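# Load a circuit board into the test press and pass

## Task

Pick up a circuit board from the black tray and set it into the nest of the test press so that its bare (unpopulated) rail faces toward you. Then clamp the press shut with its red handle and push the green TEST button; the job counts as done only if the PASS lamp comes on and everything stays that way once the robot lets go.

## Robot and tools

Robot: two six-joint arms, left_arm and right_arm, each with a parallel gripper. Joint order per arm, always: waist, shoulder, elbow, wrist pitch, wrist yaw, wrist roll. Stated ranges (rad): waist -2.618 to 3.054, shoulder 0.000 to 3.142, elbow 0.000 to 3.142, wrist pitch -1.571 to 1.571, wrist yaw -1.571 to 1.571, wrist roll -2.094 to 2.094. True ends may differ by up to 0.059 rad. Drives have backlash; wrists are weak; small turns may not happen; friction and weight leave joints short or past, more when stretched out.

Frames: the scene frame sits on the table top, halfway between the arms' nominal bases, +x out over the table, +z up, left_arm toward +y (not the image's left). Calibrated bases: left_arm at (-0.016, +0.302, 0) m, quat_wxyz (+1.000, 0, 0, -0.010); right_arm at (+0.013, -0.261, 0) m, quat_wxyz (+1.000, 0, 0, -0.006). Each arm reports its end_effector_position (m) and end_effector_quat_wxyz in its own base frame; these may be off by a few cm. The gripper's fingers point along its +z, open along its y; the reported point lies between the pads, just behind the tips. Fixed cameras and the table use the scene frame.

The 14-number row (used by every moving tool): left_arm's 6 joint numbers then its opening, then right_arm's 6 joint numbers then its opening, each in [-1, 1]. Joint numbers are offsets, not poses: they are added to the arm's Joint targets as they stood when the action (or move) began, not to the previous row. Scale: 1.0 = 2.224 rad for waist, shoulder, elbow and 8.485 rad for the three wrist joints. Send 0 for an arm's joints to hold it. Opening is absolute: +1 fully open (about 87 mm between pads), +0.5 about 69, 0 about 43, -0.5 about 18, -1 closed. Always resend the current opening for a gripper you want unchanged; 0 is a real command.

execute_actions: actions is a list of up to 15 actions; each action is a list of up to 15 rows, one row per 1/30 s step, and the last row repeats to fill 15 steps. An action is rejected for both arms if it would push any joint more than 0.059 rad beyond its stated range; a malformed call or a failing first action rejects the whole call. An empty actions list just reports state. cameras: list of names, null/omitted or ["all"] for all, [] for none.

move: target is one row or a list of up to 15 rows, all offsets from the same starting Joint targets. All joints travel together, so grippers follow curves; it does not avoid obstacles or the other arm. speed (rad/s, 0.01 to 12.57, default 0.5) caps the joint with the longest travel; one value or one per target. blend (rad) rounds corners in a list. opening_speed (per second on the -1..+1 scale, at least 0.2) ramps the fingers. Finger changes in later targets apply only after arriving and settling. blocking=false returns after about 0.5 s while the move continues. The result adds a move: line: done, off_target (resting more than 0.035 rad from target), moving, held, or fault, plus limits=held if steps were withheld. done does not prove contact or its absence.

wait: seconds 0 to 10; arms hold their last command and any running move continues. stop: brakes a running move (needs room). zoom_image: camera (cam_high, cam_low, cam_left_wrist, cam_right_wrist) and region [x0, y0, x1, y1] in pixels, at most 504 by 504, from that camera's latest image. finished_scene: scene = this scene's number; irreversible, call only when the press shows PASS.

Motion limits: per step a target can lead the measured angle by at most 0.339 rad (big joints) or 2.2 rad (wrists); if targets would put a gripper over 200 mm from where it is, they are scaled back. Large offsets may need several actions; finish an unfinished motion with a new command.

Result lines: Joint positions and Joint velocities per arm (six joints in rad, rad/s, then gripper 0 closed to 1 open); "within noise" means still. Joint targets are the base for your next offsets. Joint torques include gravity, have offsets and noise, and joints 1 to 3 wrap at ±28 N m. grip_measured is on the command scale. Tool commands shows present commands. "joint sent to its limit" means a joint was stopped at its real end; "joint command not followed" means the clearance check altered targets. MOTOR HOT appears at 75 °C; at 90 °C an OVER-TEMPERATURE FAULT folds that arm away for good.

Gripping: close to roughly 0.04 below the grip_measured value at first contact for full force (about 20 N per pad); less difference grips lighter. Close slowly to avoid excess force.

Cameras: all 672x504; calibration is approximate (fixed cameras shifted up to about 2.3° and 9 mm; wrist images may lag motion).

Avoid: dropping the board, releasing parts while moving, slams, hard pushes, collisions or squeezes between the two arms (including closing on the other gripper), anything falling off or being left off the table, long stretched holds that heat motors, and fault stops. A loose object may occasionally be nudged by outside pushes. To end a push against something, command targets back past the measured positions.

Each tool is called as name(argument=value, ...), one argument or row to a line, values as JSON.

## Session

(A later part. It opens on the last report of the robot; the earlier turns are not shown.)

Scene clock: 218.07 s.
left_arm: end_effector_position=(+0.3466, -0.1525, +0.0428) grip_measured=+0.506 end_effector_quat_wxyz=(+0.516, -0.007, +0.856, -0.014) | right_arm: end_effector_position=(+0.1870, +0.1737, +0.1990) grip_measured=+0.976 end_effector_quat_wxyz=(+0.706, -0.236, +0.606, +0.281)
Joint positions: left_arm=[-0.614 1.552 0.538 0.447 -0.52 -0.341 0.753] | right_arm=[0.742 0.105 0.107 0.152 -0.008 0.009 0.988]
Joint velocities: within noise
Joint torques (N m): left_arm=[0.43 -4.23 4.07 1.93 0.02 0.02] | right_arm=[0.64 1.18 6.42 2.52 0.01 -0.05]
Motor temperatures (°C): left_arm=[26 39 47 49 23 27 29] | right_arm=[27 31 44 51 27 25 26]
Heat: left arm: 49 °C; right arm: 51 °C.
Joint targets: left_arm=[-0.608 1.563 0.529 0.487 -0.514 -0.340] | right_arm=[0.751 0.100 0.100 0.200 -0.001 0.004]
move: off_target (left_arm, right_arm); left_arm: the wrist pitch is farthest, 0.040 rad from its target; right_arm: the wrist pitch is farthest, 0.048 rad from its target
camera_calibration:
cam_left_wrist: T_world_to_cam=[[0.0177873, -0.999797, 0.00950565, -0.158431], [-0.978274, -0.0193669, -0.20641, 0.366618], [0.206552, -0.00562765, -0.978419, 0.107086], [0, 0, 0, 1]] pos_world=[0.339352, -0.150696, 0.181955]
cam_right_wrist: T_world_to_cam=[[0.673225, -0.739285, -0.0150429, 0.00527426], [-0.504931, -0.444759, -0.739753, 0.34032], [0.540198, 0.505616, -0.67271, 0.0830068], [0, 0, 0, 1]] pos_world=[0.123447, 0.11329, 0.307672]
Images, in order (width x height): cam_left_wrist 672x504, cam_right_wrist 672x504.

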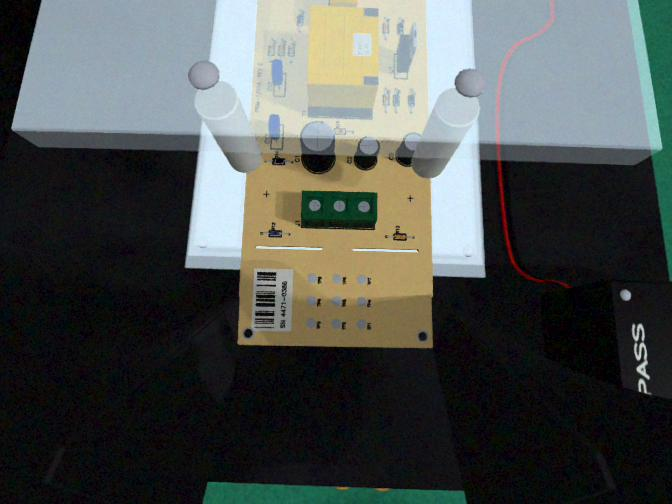

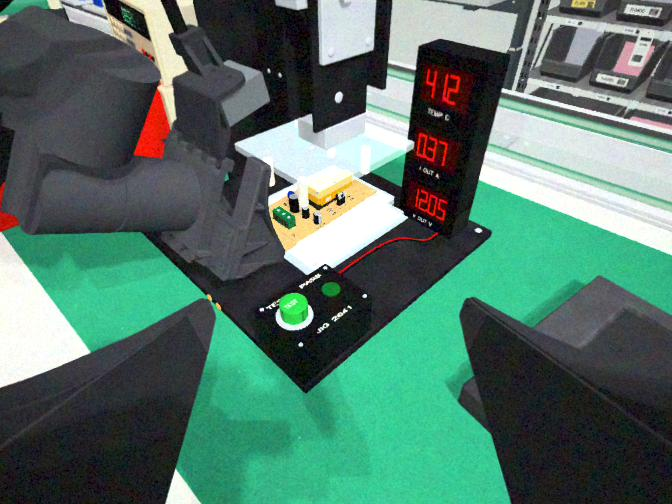

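zoom_image(
  camera="cam_right_wrist",
  region=[340, 160, 410, 230],
)

zoom_image(
  camera="cam_right_wrist",
  region=[270, 200, 360, 280],
)

zoom_image(
  camera="cam_high",
  region=[325, 275, 405, 355],
)

Scaled by 7.200 from the camera's 672x504 image, which has a finer 960x720 frame.

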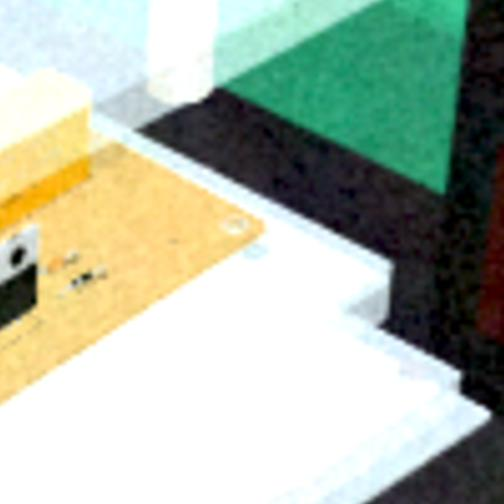

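Scaled by 5.600 from the camera's 672x504 image, which has a finer 960x720 frame.

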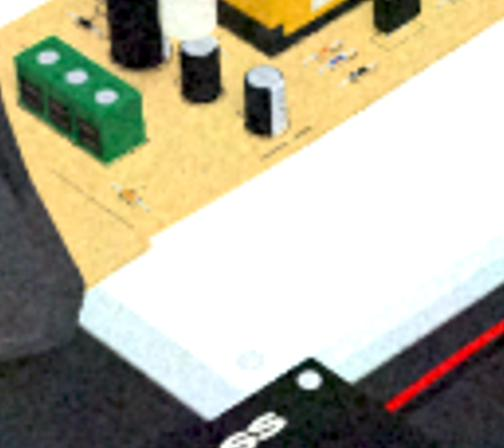

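This scene's latest camera images include none from cam_high. They are from: cam_left_wrist, cam_right_wrist. cam_high's image comes with the result of a call that names it in "cameras".

move(
  target=[0,-0.0171,0.0346,-0.0185,0,0,0.4, 0,0,0,0,0,0,1],
  speed=0.08,
  cameras=["cam_right_wrist","cam_left_wrist"],
)

zoom_image(
  camera="cam_right_wrist",
  region=[270, 150, 420, 280],
)

zoom_image(
  camera="cam_left_wrist",
  region=[190, 0, 500, 320],
)

Scene clock: 225.93 s.
left_arm: end_effector_position=(+0.3474, -0.1524, +0.0440) grip_measured=+0.506 end_effector_quat_wxyz=(+0.505, -0.003, +0.863, -0.005) | right_arm: end_effector_position=(+0.1870, +0.1737, +0.1990) grip_measured=+0.976 end_effector_quat_wxyz=(+0.706, -0.236, +0.606, +0.281)
Joint positions: left_arm=[-0.613 1.55 0.575 0.375 -0.52 -0.341 0.753] | right_arm=[0.742 0.105 0.107 0.152 -0.008 0.009 0.988]
Joint velocities: within noise
Joint torques (N m): left_arm=[0.38 -7.61 7.51 1.16 0.02 0] | right_arm=[0.64 1.17 6.41 2.52 0.01 -0.05]
Motor temperatures (°C): left_arm=[26 38 46 48 23 27 29] | right_arm=[27 31 43 52 27 25 26]
Heat: left arm: 48 °C; right arm: 52 °C.
Joint targets: left_arm=[-0.608 1.525 0.606 0.330 -0.514 -0.340] | right_arm=[0.751 0.100 0.100 0.199 -0.001 0.004]
move: off_target (left_arm, right_arm); left_arm: the wrist pitch is farthest, 0.045 rad from its target; right_arm: the wrist pitch is farthest, 0.048 rad from its target
camera_calibration:
cam_left_wrist: T_world_to_cam=[[0.0193238, -0.999758, -0.0104778, -0.158038], [-0.983564, -0.017127, -0.179746, 0.368738], [0.179523, 0.013779, -0.983657, 0.120593], [0, 0, 0, 1]] pos_world=[0.344082, -0.153346, 0.183245]
cam_right_wrist: T_world_to_cam=[[0.673225, -0.739285, -0.0150429, 0.00527426], [-0.504931, -0.444759, -0.739753, 0.34032], [0.540198, 0.505616, -0.67271, 0.0830068], [0, 0, 0, 1]] pos_world=[0.123447, 0.11329, 0.307672]
Images, in order (width x height): cam_left_wrist 672x504, cam_right_wrist 672x504.

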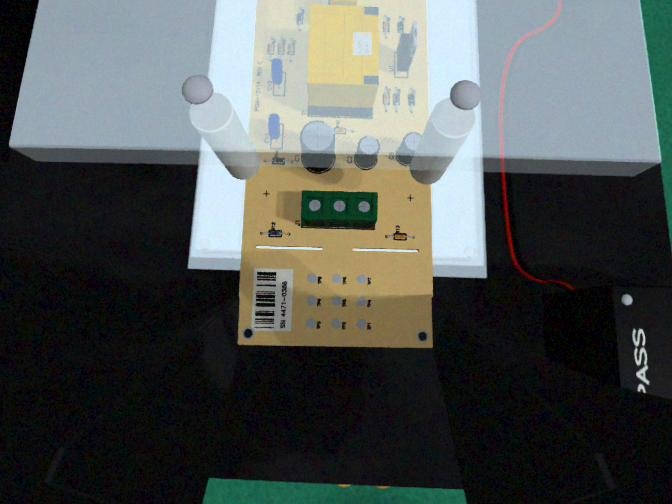

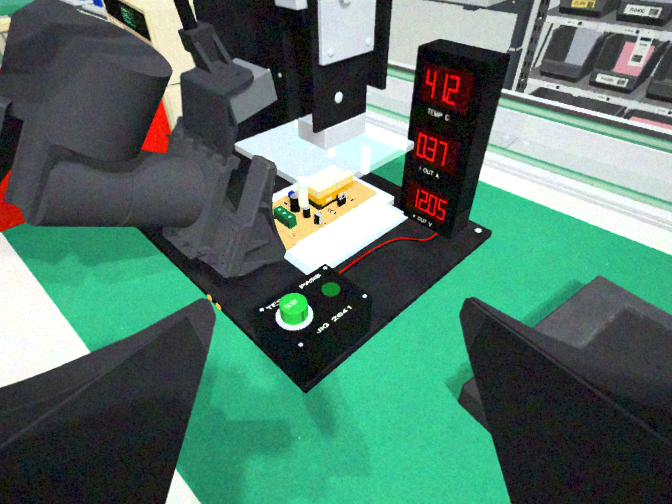

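Scaled by 3.360 from the camera's 672x504 image, which has a finer 960x720 frame.

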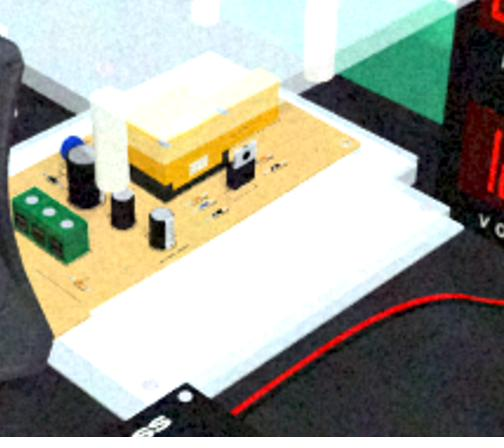

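Scaled by 1.575 from the camera's 672x504 image, which has a finer 960x720 frame.

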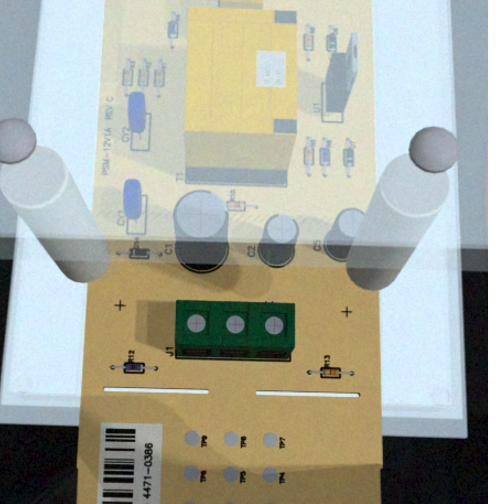

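zoom_image(
  camera="cam_right_wrist",
  region=[340, 160, 410, 230],
)

zoom_image(
  camera="cam_right_wrist",
  region=[270, 210, 340, 280],
)

Scaled by 7.200 from the camera's 672x504 image, which has a finer 960x720 frame.

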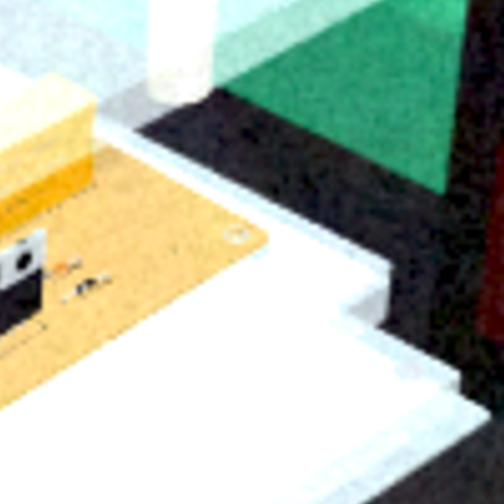

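Scaled by 7.200 from the camera's 672x504 image, which has a finer 960x720 frame.

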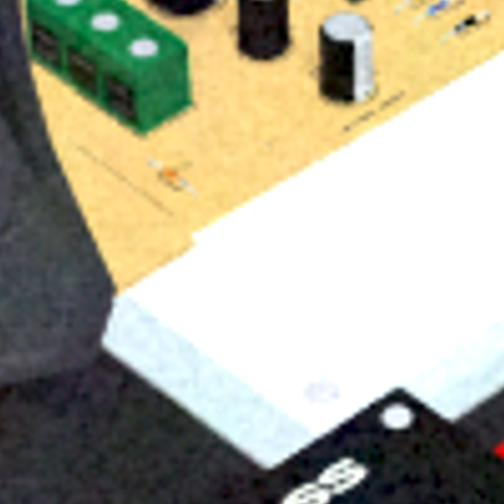

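move(
  target=[0,0.0162,-0.0193,0.0125,0,0,0.4, 0,0,0,0,0,0,1],
  speed=0.06,
  cameras=["cam_right_wrist","cam_left_wrist"],
)

zoom_image(
  camera="cam_right_wrist",
  region=[340, 160, 410, 230],
)

zoom_image(
  camera="cam_right_wrist",
  region=[270, 210, 340, 280],
)

Scene clock: 230.83 s.
left_arm: end_effector_position=(+0.3487, -0.1526, +0.0440) grip_measured=+0.506 end_effector_quat_wxyz=(+0.506, -0.004, +0.862, -0.006) | right_arm: end_effector_position=(+0.1870, +0.1737, +0.1990) grip_measured=+0.976 end_effector_quat_wxyz=(+0.706, -0.236, +0.606, +0.281)
Joint positions: left_arm=[-0.611 1.555 0.575 0.384 -0.52 -0.341 0.753] | right_arm=[0.742 0.105 0.107 0.152 -0.008 0.009 0.988]
Joint velocities: within noise
Joint torques (N m): left_arm=[0.42 -4.82 4.01 2.02 0.01 0.03] | right_arm=[0.65 1.18 6.41 2.52 0.01 -0.05]
Motor temperatures (°C): left_arm=[26 38 45 48 23 27 29] | right_arm=[27 31 43 52 27 25 26]
Heat: left arm: 48 °C; right arm: 52 °C.
Joint targets: left_arm=[-0.608 1.561 0.563 0.436 -0.514 -0.340] | right_arm=[0.751 0.100 0.100 0.199 -0.001 0.004]
move: off_target (left_arm, right_arm); left_arm: the wrist pitch is farthest, 0.052 rad from its target; right_arm: the wrist pitch is farthest, 0.047 rad from its target
camera_calibration:
cam_left_wrist: T_world_to_cam=[[0.0208647, -0.999754, -0.00757029, -0.158822], [-0.982794, -0.0191197, -0.18371, 0.369599], [0.18352, 0.0112731, -0.982951, 0.118571], [0, 0, 0, 1]] pos_world=[0.344793, -0.153053, 0.183246]
cam_right_wrist: T_world_to_cam=[[0.673225, -0.739285, -0.0150429, 0.00527426], [-0.504931, -0.444759, -0.739753, 0.34032], [0.540198, 0.505616, -0.67271, 0.0830068], [0, 0, 0, 1]] pos_world=[0.123447, 0.11329, 0.307672]
Images, in order (width x height): cam_left_wrist 672x504, cam_right_wrist 672x504.

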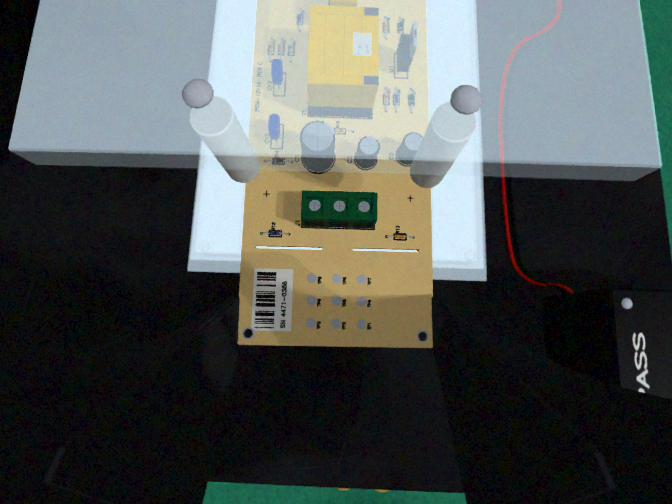

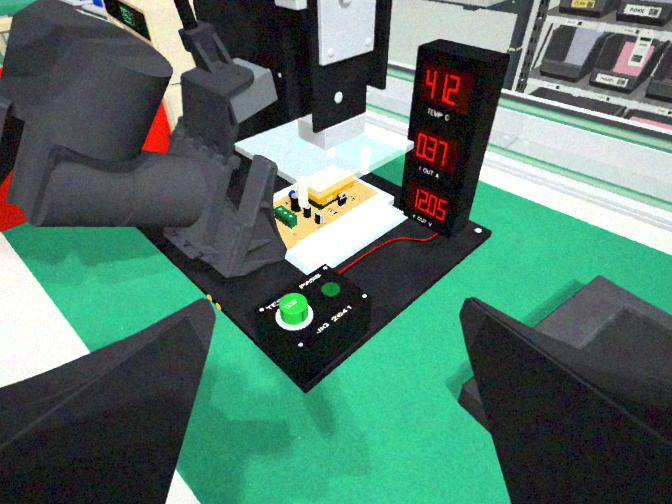

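Scaled by 7.200 from the camera's 672x504 image, which has a finer 960x720 frame.

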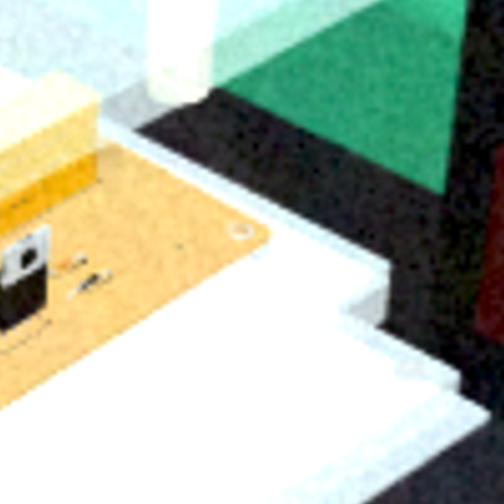

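Scaled by 7.200 from the camera's 672x504 image, which has a finer 960x720 frame.

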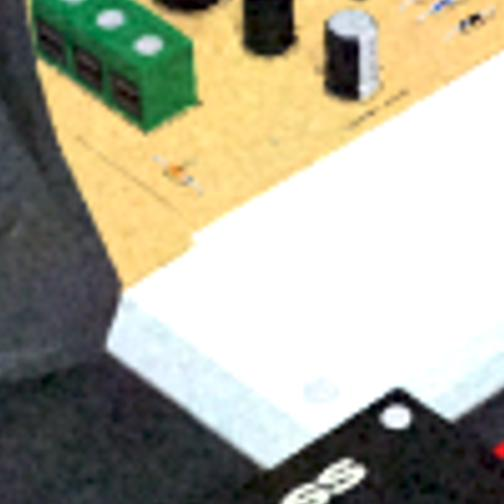

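move(
  target=[0,-0.0172,-0.0055,0,0,0,0.4, 0,0,0,0,0,0,1],
  speed=0.06,
  cameras=["cam_right_wrist","cam_left_wrist"],
)

zoom_image(
  camera="cam_right_wrist",
  region=[340, 160, 410, 230],
)

zoom_image(
  camera="cam_right_wrist",
  region=[270, 210, 340, 280],
)

Scene clock: 232.87 s.
left_arm: end_effector_position=(+0.3474, -0.1517, +0.0444) grip_measured=+0.506 end_effector_quat_wxyz=(+0.510, -0.006, +0.860, -0.008) | right_arm: end_effector_position=(+0.1870, +0.1737, +0.1990) grip_measured=+0.976 end_effector_quat_wxyz=(+0.706, -0.236, +0.606, +0.281)
Joint positions: left_arm=[-0.611 1.547 0.559 0.403 -0.52 -0.341 0.753] | right_arm=[0.742 0.105 0.107 0.152 -0.008 0.009 0.988]
Joint velocities: within noise
Joint torques (N m): left_arm=[0.53 -7.6 4.29 1.85 0 -0.03] | right_arm=[0.62 1.18 6.41 2.52 0.01 -0.05]
Motor temperatures (°C): left_arm=[26 38 45 48 23 27 29] | right_arm=[27 31 43 52 27 25 26]
Heat: left arm: 48 °C; right arm: 52 °C.
Joint targets: left_arm=[-0.608 1.522 0.551 0.436 -0.514 -0.340] | right_arm=[0.751 0.100 0.100 0.199 -0.001 0.004]
move: off_target (right_arm); right_arm: the wrist pitch is farthest, 0.047 rad from its target
camera_calibration:
cam_left_wrist: T_world_to_cam=[[0.0208969, -0.999781, -0.00106941, -0.158291], [-0.981109, -0.0203008, -0.192385, 0.36801], [0.192322, 0.00506946, -0.981319, 0.11517], [0, 0, 0, 1]] pos_world=[0.342216, -0.151369, 0.183649]
cam_right_wrist: T_world_to_cam=[[0.673225, -0.739285, -0.0150429, 0.00527426], [-0.504931, -0.444759, -0.739753, 0.34032], [0.540198, 0.505616, -0.67271, 0.0830068], [0, 0, 0, 1]] pos_world=[0.123447, 0.11329, 0.307672]
Images, in order (width x height): cam_left_wrist 672x504, cam_right_wrist 672x504.

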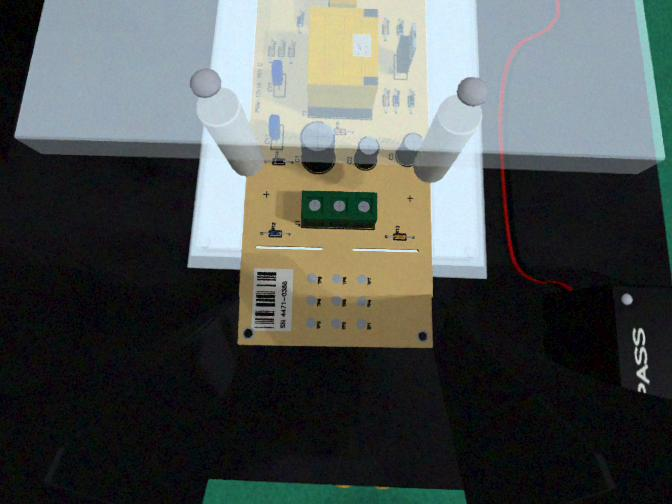

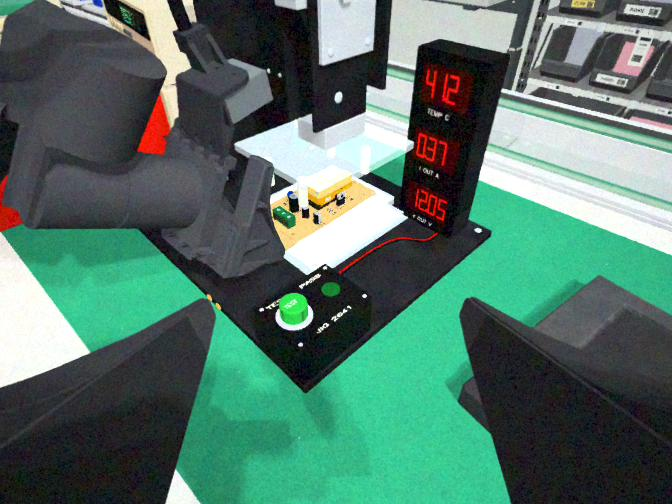

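Scaled by 7.200 from the camera's 672x504 image, which has a finer 960x720 frame.

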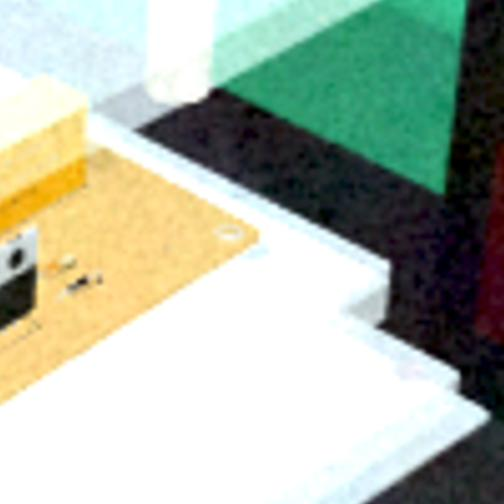

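Scaled by 7.200 from the camera's 672x504 image, which has a finer 960x720 frame.

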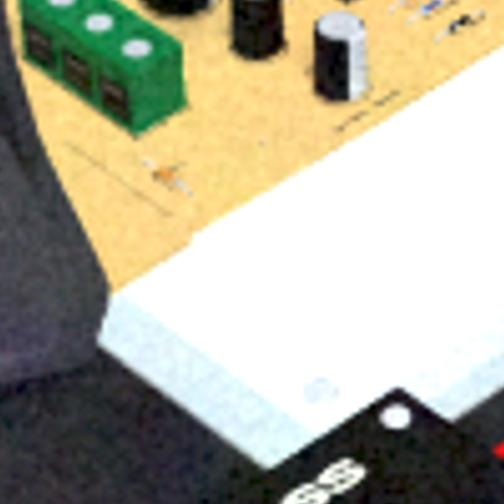

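move(
  target=[0,0,0,0,0,0,0.7, 0,0,0,0,0,0,1],
  opening_speed=0.3,
  cameras=["cam_right_wrist","cam_left_wrist"],
)

zoom_image(
  camera="cam_right_wrist",
  region=[270, 150, 420, 280],
)

zoom_image(
  camera="cam_right_wrist",
  region=[340, 160, 410, 230],
)

zoom_image(
  camera="cam_left_wrist",
  region=[190, 0, 500, 320],
)

Scene clock: 235.13 s.
left_arm: end_effector_position=(+0.3462, -0.1544, +0.0444) grip_measured=+0.700 end_effector_quat_wxyz=(+0.510, -0.003, +0.860, -0.010) | right_arm: end_effector_position=(+0.1870, +0.1737, +0.1990) grip_measured=+0.976 end_effector_quat_wxyz=(+0.706, -0.236, +0.606, +0.281)
Joint positions: left_arm=[-0.619 1.547 0.559 0.403 -0.52 -0.341 0.85] | right_arm=[0.742 0.105 0.107 0.152 -0.008 0.009 0.988]
Joint velocities: within noise
Joint torques (N m): left_arm=[0.55 -7.69 4.23 1.9 0.02 0.03] | right_arm=[0.64 1.18 6.41 2.52 0.01 -0.05]
Motor temperatures (°C): left_arm=[26 39 45 48 23 27 29] | right_arm=[27 31 43 52 27 25 26]
Heat: left arm: 48 °C; right arm: 52 °C.
Joint targets: left_arm=[-0.608 1.522 0.551 0.436 -0.514 -0.340] | right_arm=[0.751 0.100 0.100 0.199 -0.001 0.004]
move: off_target (right_arm); right_arm: the wrist pitch is farthest, 0.047 rad from its target
camera_calibration:
cam_left_wrist: T_world_to_cam=[[0.0132497, -0.999912, -0.00106316, -0.158279], [-0.981228, -0.0127975, -0.192425, 0.36798], [0.192394, 0.00359276, -0.981311, 0.115162], [0, 0, 0, 1]] pos_world=[0.341013, -0.153969, 0.183649]
cam_right_wrist: T_world_to_cam=[[0.673225, -0.739285, -0.0150429, 0.00527426], [-0.504931, -0.444759, -0.739753, 0.34032], [0.540198, 0.505616, -0.67271, 0.0830068], [0, 0, 0, 1]] pos_world=[0.123447, 0.11329, 0.307672]
Images, in order (width x height): cam_left_wrist 672x504, cam_right_wrist 672x504.

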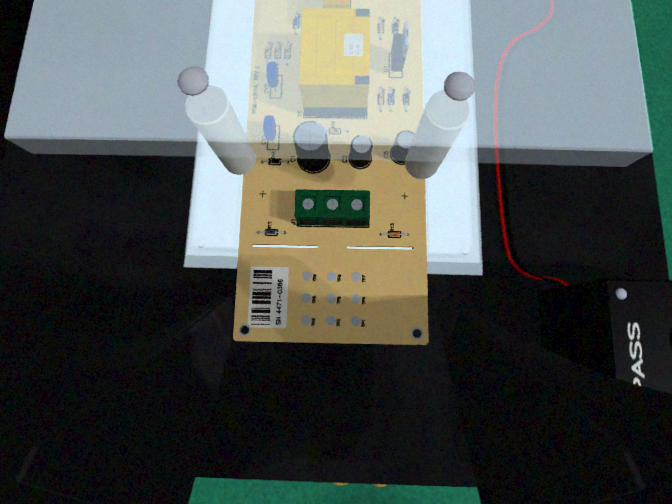

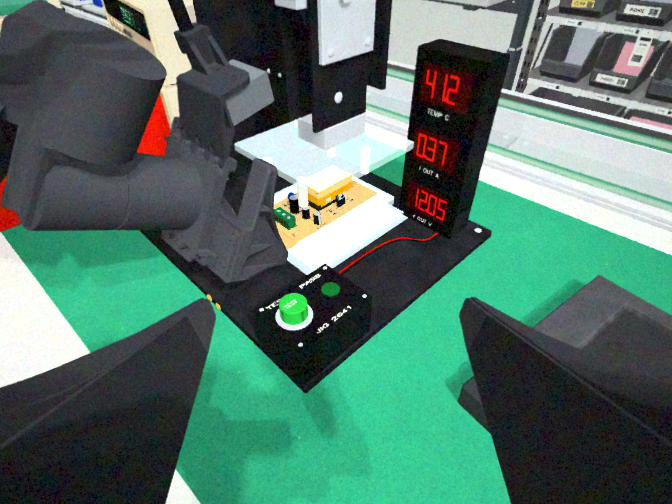

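Scaled by 3.360 from the camera's 672x504 image, which has a finer 960x720 frame.

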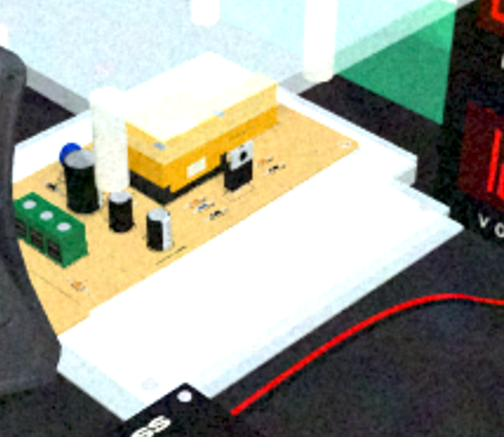

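Scaled by 7.200 from the camera's 672x504 image, which has a finer 960x720 frame.

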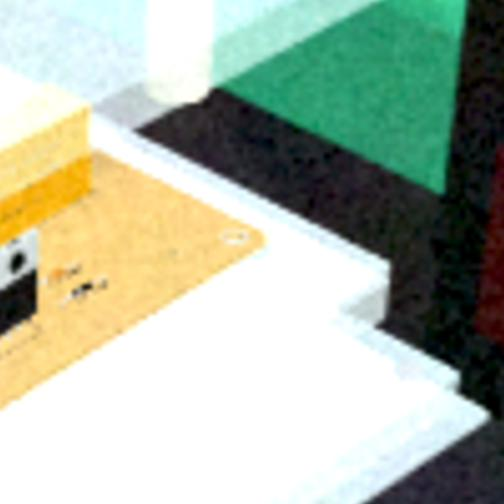

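Scaled by 1.575 from the camera's 672x504 image, which has a finer 960x720 frame.

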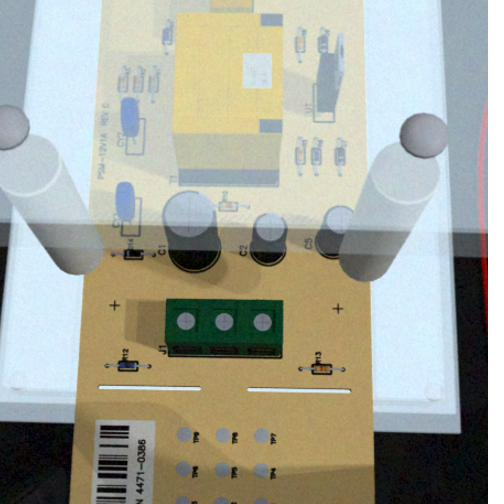

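move(
  target=[
    [0.0036,0,0,0,0,0,0.7, 0,0,0,0,0,0,1],
    [0.0036,0,0,0,0,0,0.44, 0,0,0,0,0,0,1],
  ],
  opening_speed=0.25,
  speed=0.06,
  cameras=["cam_left_wrist"],
)

move(
  target=[0.0,-0.0075,-0.005,0,0,0,0.44, 0,0,0,0,0,0,1],
  speed=0.06,
  cameras=["cam_right_wrist","cam_left_wrist"],
)

zoom_image(
  camera="cam_right_wrist",
  region=[340, 160, 410, 230],
)

zoom_image(
  camera="cam_right_wrist",
  region=[270, 210, 340, 280],
)

Scene clock: 239.27 s.
left_arm: end_effector_position=(+0.3472, -0.1523, +0.0444) grip_measured=+0.508 end_effector_quat_wxyz=(+0.510, -0.005, +0.860, -0.009) | right_arm: end_effector_position=(+0.1870, +0.1737, +0.1991) grip_measured=+0.976 end_effector_quat_wxyz=(+0.706, -0.236, +0.606, +0.281)
Joint positions: left_arm=[-0.613 1.547 0.559 0.403 -0.52 -0.341 0.754] | right_arm=[0.742 0.105 0.107 0.153 -0.008 0.009 0.988]
Joint velocities: within noise
Joint torques (N m): left_arm=[0.64 -7.71 4.27 1.88 0.01 0] | right_arm=[0.64 1.18 6.41 2.52 0.01 -0.05]
Motor temperatures (°C): left_arm=[26 39 44 48 23 27 28] | right_arm=[27 31 43 53 27 25 26]
Heat: left arm: 48 °C; right arm: 53 °C.
Joint targets: left_arm=[-0.600 1.522 0.551 0.436 -0.514 -0.340] | right_arm=[0.751 0.100 0.100 0.200 -0.001 0.004]
move: off_target (right_arm); right_arm: the wrist pitch is farthest, 0.046 rad from its target
camera_calibration:
cam_left_wrist: T_world_to_cam=[[0.0193675, -0.999812, -0.00106814, -0.158269], [-0.981138, -0.0188002, -0.192392, 0.368042], [0.192336, 0.00477416, -0.981318, 0.115162], [0, 0, 0, 1]] pos_world=[0.342015, -0.151869, 0.183649]
Images, in order (width x height): cam_left_wrist 672x504.

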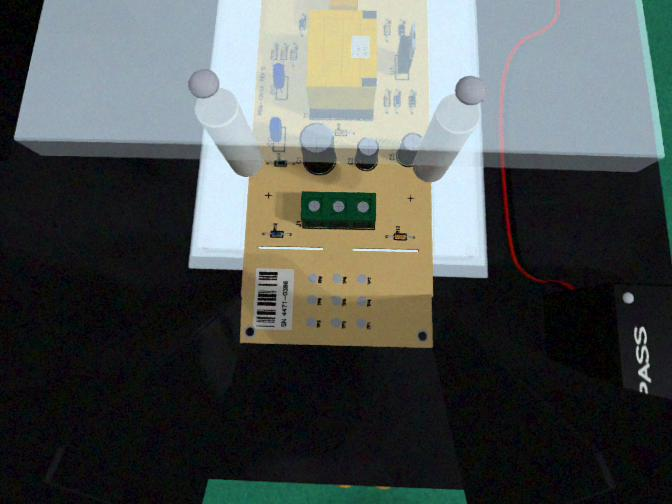

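Scene clock: 239.97 s.
left_arm: end_effector_position=(+0.3445, -0.1510, +0.0447) grip_measured=+0.508 end_effector_quat_wxyz=(+0.510, -0.005, +0.860, -0.011) | right_arm: end_effector_position=(+0.1870, +0.1737, +0.1991) grip_measured=+0.976 end_effector_quat_wxyz=(+0.706, -0.236, +0.606, +0.281)
Joint positions: left_arm=[-0.613 1.534 0.547 0.403 -0.516 -0.341 0.754] | right_arm=[0.742 0.105 0.107 0.153 -0.008 0.009 0.988]
Joint velocities: within noise
Joint torques (N m): left_arm=[0.59 -7.58 4.33 1.9 -0.03 -0.02] | right_arm=[0.65 1.18 6.41 2.51 0.01 -0.05]
Motor temperatures (°C): left_arm=[26 39 44 48 23 27 28] | right_arm=[27 31 43 53 27 25 26]
Heat: left arm: 48 °C; right arm: 53 °C.
Joint targets: left_arm=[-0.600 1.506 0.540 0.436 -0.514 -0.340] | right_arm=[0.751 0.100 0.100 0.200 -0.001 0.004]
move: off_target (right_arm); right_arm: the wrist pitch is farthest, 0.047 rad from its target
camera_calibration:
cam_left_wrist: T_world_to_cam=[[0.0165266, -0.999862, 0.00142748, -0.156125], [-0.981148, -0.0164922, -0.192555, 0.36586], [0.192552, 0.00178172, -0.981285, 0.11544], [0, 0, 0, 1]] pos_world=[0.339315, -0.150276, 0.183951]
cam_right_wrist: T_world_to_cam=[[0.67319, -0.739317, -0.0150125, 0.00520032], [-0.504738, -0.444566, -0.74, 0.340381], [0.540421, 0.505738, -0.672439, 0.0830002], [0, 0, 0, 1]] pos_world=[0.123447, 0.11319, 0.307773]
Images, in order (width x height): cam_left_wrist 672x504, cam_right_wrist 672x504.

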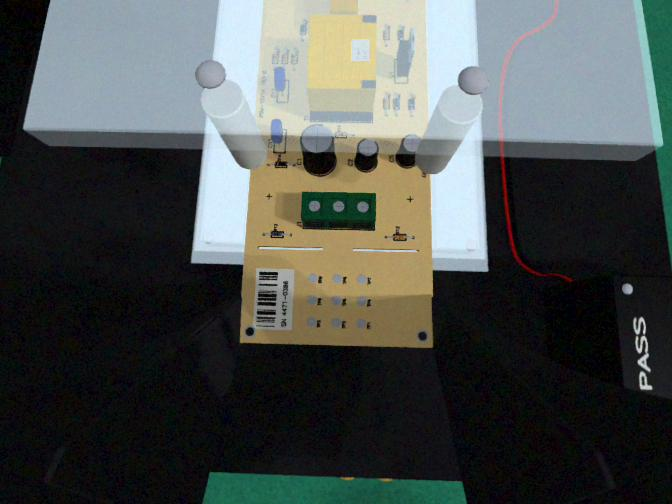

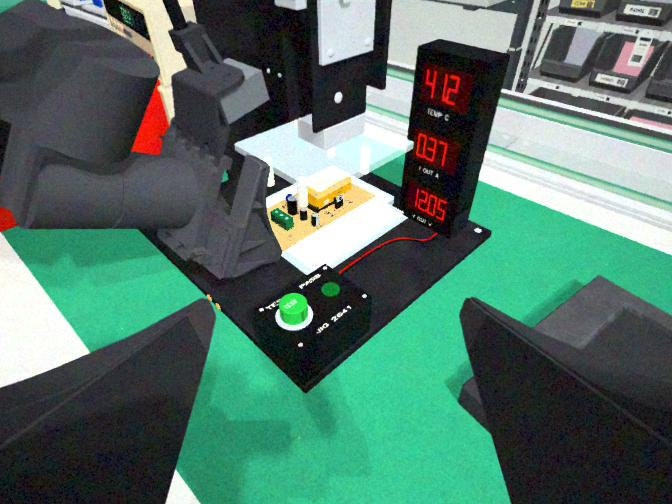

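Scaled by 7.200 from the camera's 672x504 image, which has a finer 960x720 frame.

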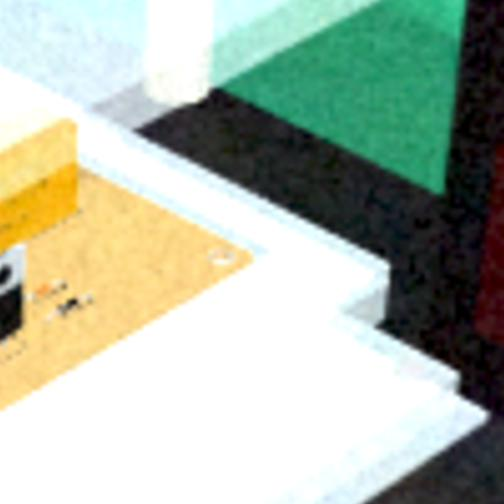

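Scaled by 7.200 from the camera's 672x504 image, which has a finer 960x720 frame.

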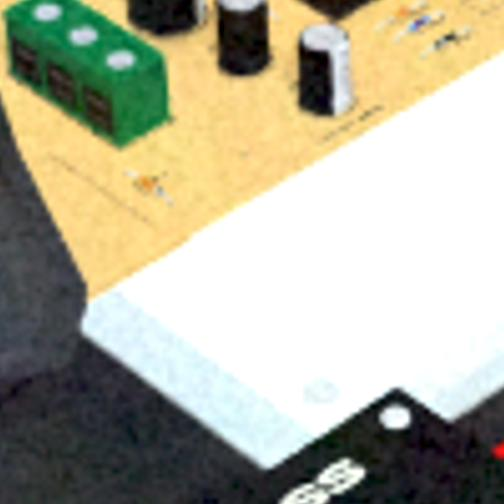

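zoom_image(
  camera="cam_left_wrist",
  region=[190, 0, 500, 320],
)

zoom_image(
  camera="cam_right_wrist",
  region=[270, 150, 420, 280],
)

Scaled by 1.575 from the camera's 672x504 image, which has a finer 960x720 frame.

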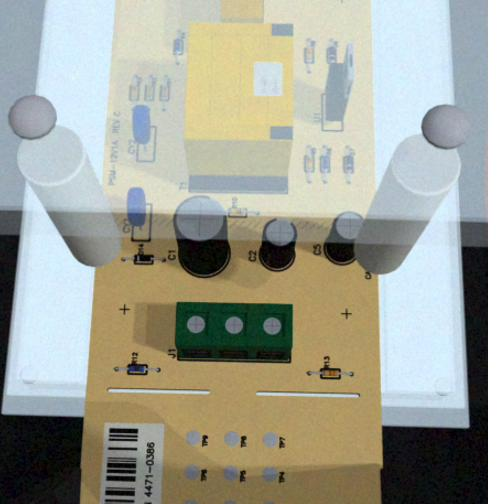

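Scaled by 3.360 from the camera's 672x504 image, which has a finer 960x720 frame.

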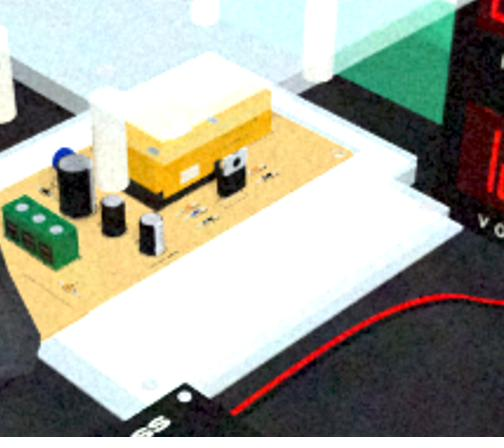

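move(
  target=[0,0,0,0,0,0,0.75, 0,0,0,0,0,0,1],
  opening_speed=0.3,
  cameras=["cam_right_wrist","cam_left_wrist"],
)

zoom_image(
  camera="cam_right_wrist",
  region=[340, 160, 410, 230],
)

zoom_image(
  camera="cam_right_wrist",
  region=[270, 210, 340, 280],
)

zoom_image(
  camera="cam_left_wrist",
  region=[190, 0, 500, 320],
)

Scene clock: 242.80 s.
left_arm: end_effector_position=(+0.3445, -0.1510, +0.0447) grip_measured=+0.750 end_effector_quat_wxyz=(+0.510, -0.005, +0.860, -0.011) | right_arm: end_effector_position=(+0.1870, +0.1737, +0.1991) grip_measured=+0.976 end_effector_quat_wxyz=(+0.706, -0.236, +0.606, +0.281)
Joint positions: left_arm=[-0.613 1.534 0.547 0.403 -0.516 -0.341 0.875] | right_arm=[0.742 0.105 0.107 0.153 -0.008 0.009 0.988]
Joint velocities: within noise
Joint torques (N m): left_arm=[0.59 -7.64 4.31 1.87 -0.04 0.02] | right_arm=[0.64 1.18 6.41 2.52 0.01 -0.05]
Motor temperatures (°C): left_arm=[26 39 44 48 23 27 28] | right_arm=[27 31 43 53 27 25 26]
Heat: left arm: 48 °C; right arm: 53 °C.
Joint targets: left_arm=[-0.600 1.506 0.540 0.436 -0.514 -0.340] | right_arm=[0.751 0.100 0.100 0.200 -0.001 0.004]
move: off_target (right_arm); right_arm: the wrist pitch is farthest, 0.047 rad from its target
camera_calibration:
cam_left_wrist: T_world_to_cam=[[0.0165266, -0.999862, 0.00142748, -0.156125], [-0.981148, -0.0164922, -0.192555, 0.36586], [0.192552, 0.00178172, -0.981285, 0.11544], [0, 0, 0, 1]] pos_world=[0.339315, -0.150276, 0.183951]
cam_right_wrist: T_world_to_cam=[[0.67319, -0.739317, -0.0150125, 0.00520032], [-0.504738, -0.444566, -0.74, 0.340381], [0.540421, 0.505738, -0.672439, 0.0830002], [0, 0, 0, 1]] pos_world=[0.123447, 0.11319, 0.307773]
Images, in order (width x height): cam_left_wrist 672x504, cam_right_wrist 672x504.

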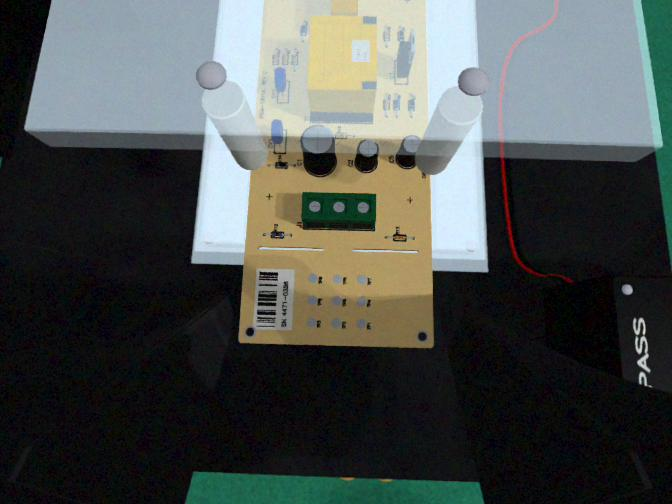

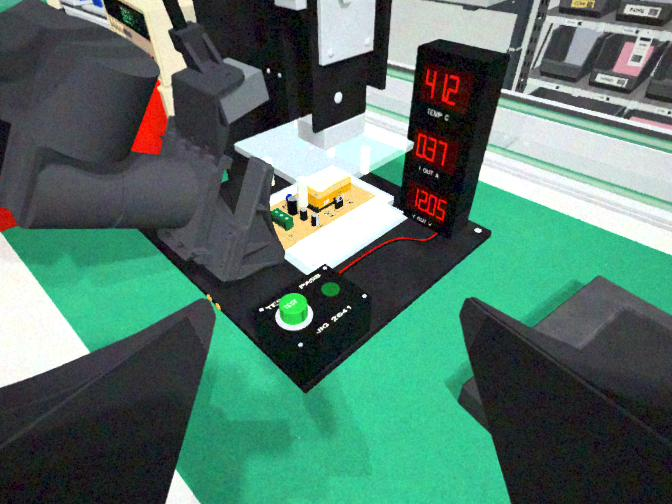

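Scaled by 7.200 from the camera's 672x504 image, which has a finer 960x720 frame.

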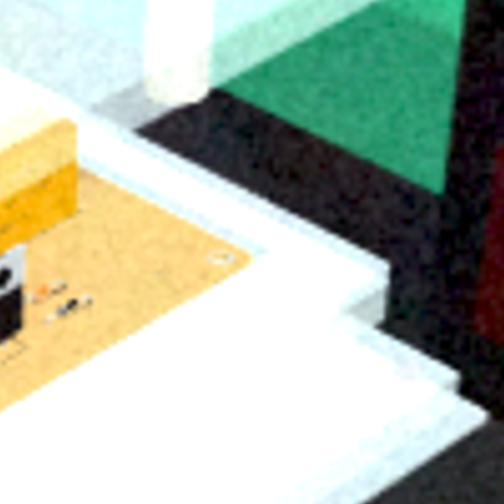

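Scaled by 7.200 from the camera's 672x504 image, which has a finer 960x720 frame.

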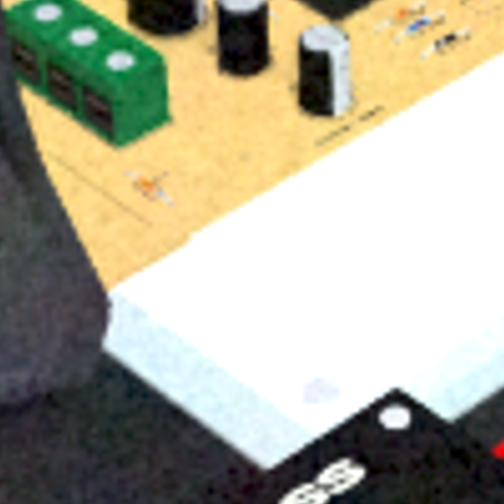

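Scaled by 1.575 from the camera's 672x504 image, which has a finer 960x720 frame.

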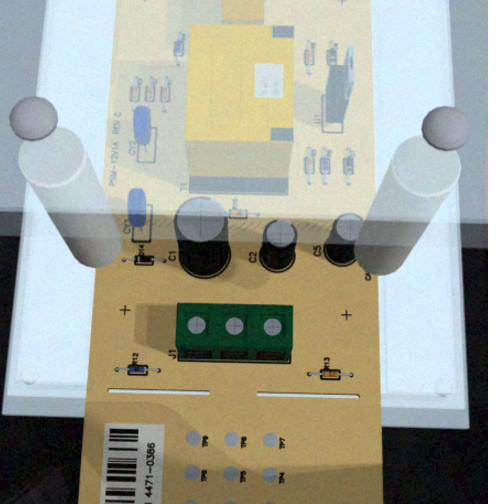

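move(
  target=[-0.0787,-0.0827,-0.0468,-0.026,-0.0178,-0.0124,0.75, 0,0,0,0,0,0,1],
  speed=0.15,
  cameras=["cam_right_wrist","cam_left_wrist"],
)

zoom_image(
  camera="cam_right_wrist",
  region=[200, 150, 420, 290],
)

zoom_image(
  camera="cam_left_wrist",
  region=[150, 0, 550, 320],
)

Scene clock: 246.50 s.
left_arm: end_effector_position=(+0.2913, -0.1544, +0.0518) grip_measured=+0.750 end_effector_quat_wxyz=(+0.512, +0.001, +0.859, -0.005) | right_arm: end_effector_position=(+0.1870, +0.1737, +0.1991) grip_measured=+0.976 end_effector_quat_wxyz=(+0.706, -0.236, +0.606, +0.281)
Joint positions: left_arm=[-0.772 1.342 0.444 0.254 -0.653 -0.435 0.875] | right_arm=[0.742 0.105 0.107 0.153 -0.008 0.009 0.988]
Joint velocities: within noise
Joint torques (N m): left_arm=[-0.7 -5.56 4.53 1.12 -0.21 -0.11] | right_arm=[0.64 1.18 6.41 2.51 0.01 -0.05]
Motor temperatures (°C): left_arm=[26 39 44 48 23 27 28] | right_arm=[27 31 43 53 27 25 26]
Heat: left arm: 48 °C; right arm: 53 °C.
Joint targets: left_arm=[-0.775 1.322 0.436 0.216 -0.665 -0.446] | right_arm=[0.751 0.100 0.100 0.200 -0.001 0.004]
move: off_target (left_arm, right_arm); left_arm: the wrist pitch is farthest, 0.039 rad from its target; right_arm: the wrist pitch is farthest, 0.047 rad from its target
camera_calibration:
cam_left_wrist: T_world_to_cam=[[0.013518, -0.999804, -0.0144362, -0.156909], [-0.980651, -0.0104365, -0.195484, 0.315912], [0.195295, 0.0167995, -0.980601, 0.134155], [0, 0, 0, 1]] pos_world=[0.28572, -0.155835, 0.191043]
cam_right_wrist: T_world_to_cam=[[0.67319, -0.739317, -0.0150125, 0.00520032], [-0.504738, -0.444566, -0.74, 0.340381], [0.540421, 0.505738, -0.672439, 0.0830002], [0, 0, 0, 1]] pos_world=[0.123447, 0.11319, 0.307773]
Images, in order (width x height): cam_left_wrist 672x504, cam_right_wrist 672x504.

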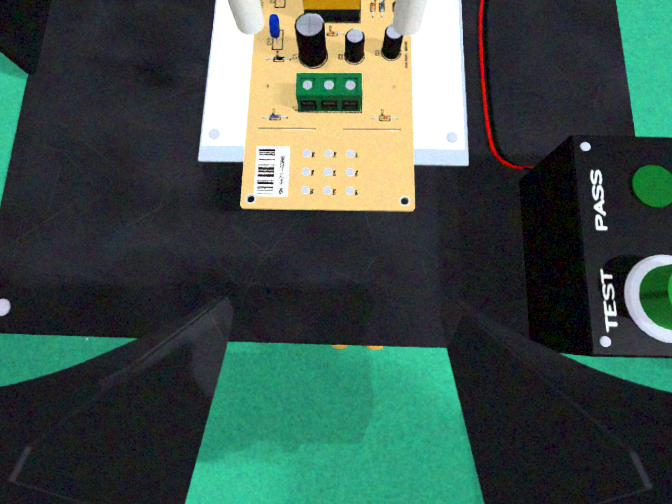

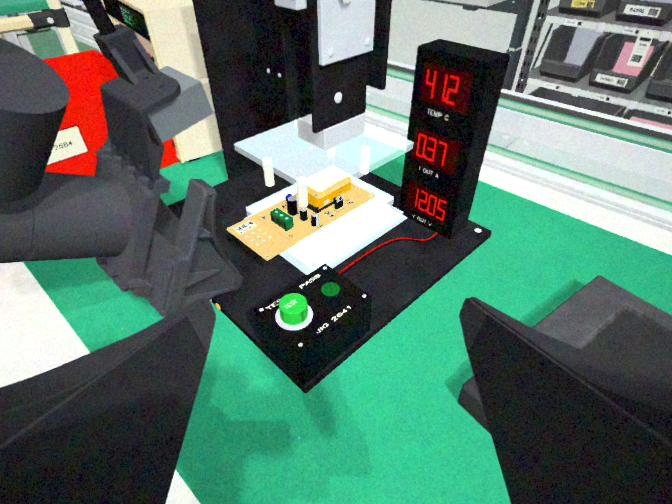

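Scaled by 2.291 from the camera's 672x504 image, which has a finer 960x720 frame.

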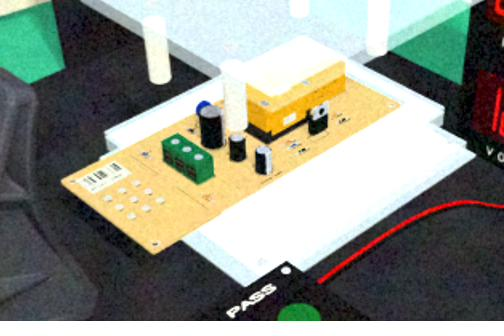

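Scaled by 1.260 from the camera's 672x504 image, which has a finer 960x720 frame.

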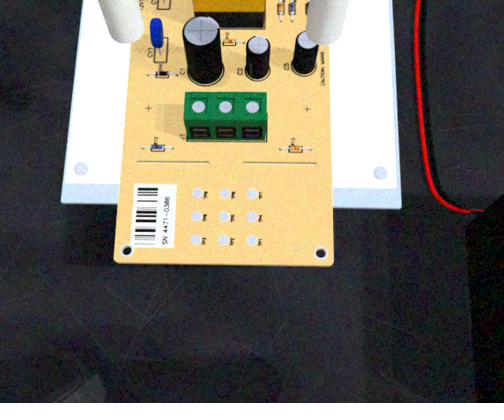

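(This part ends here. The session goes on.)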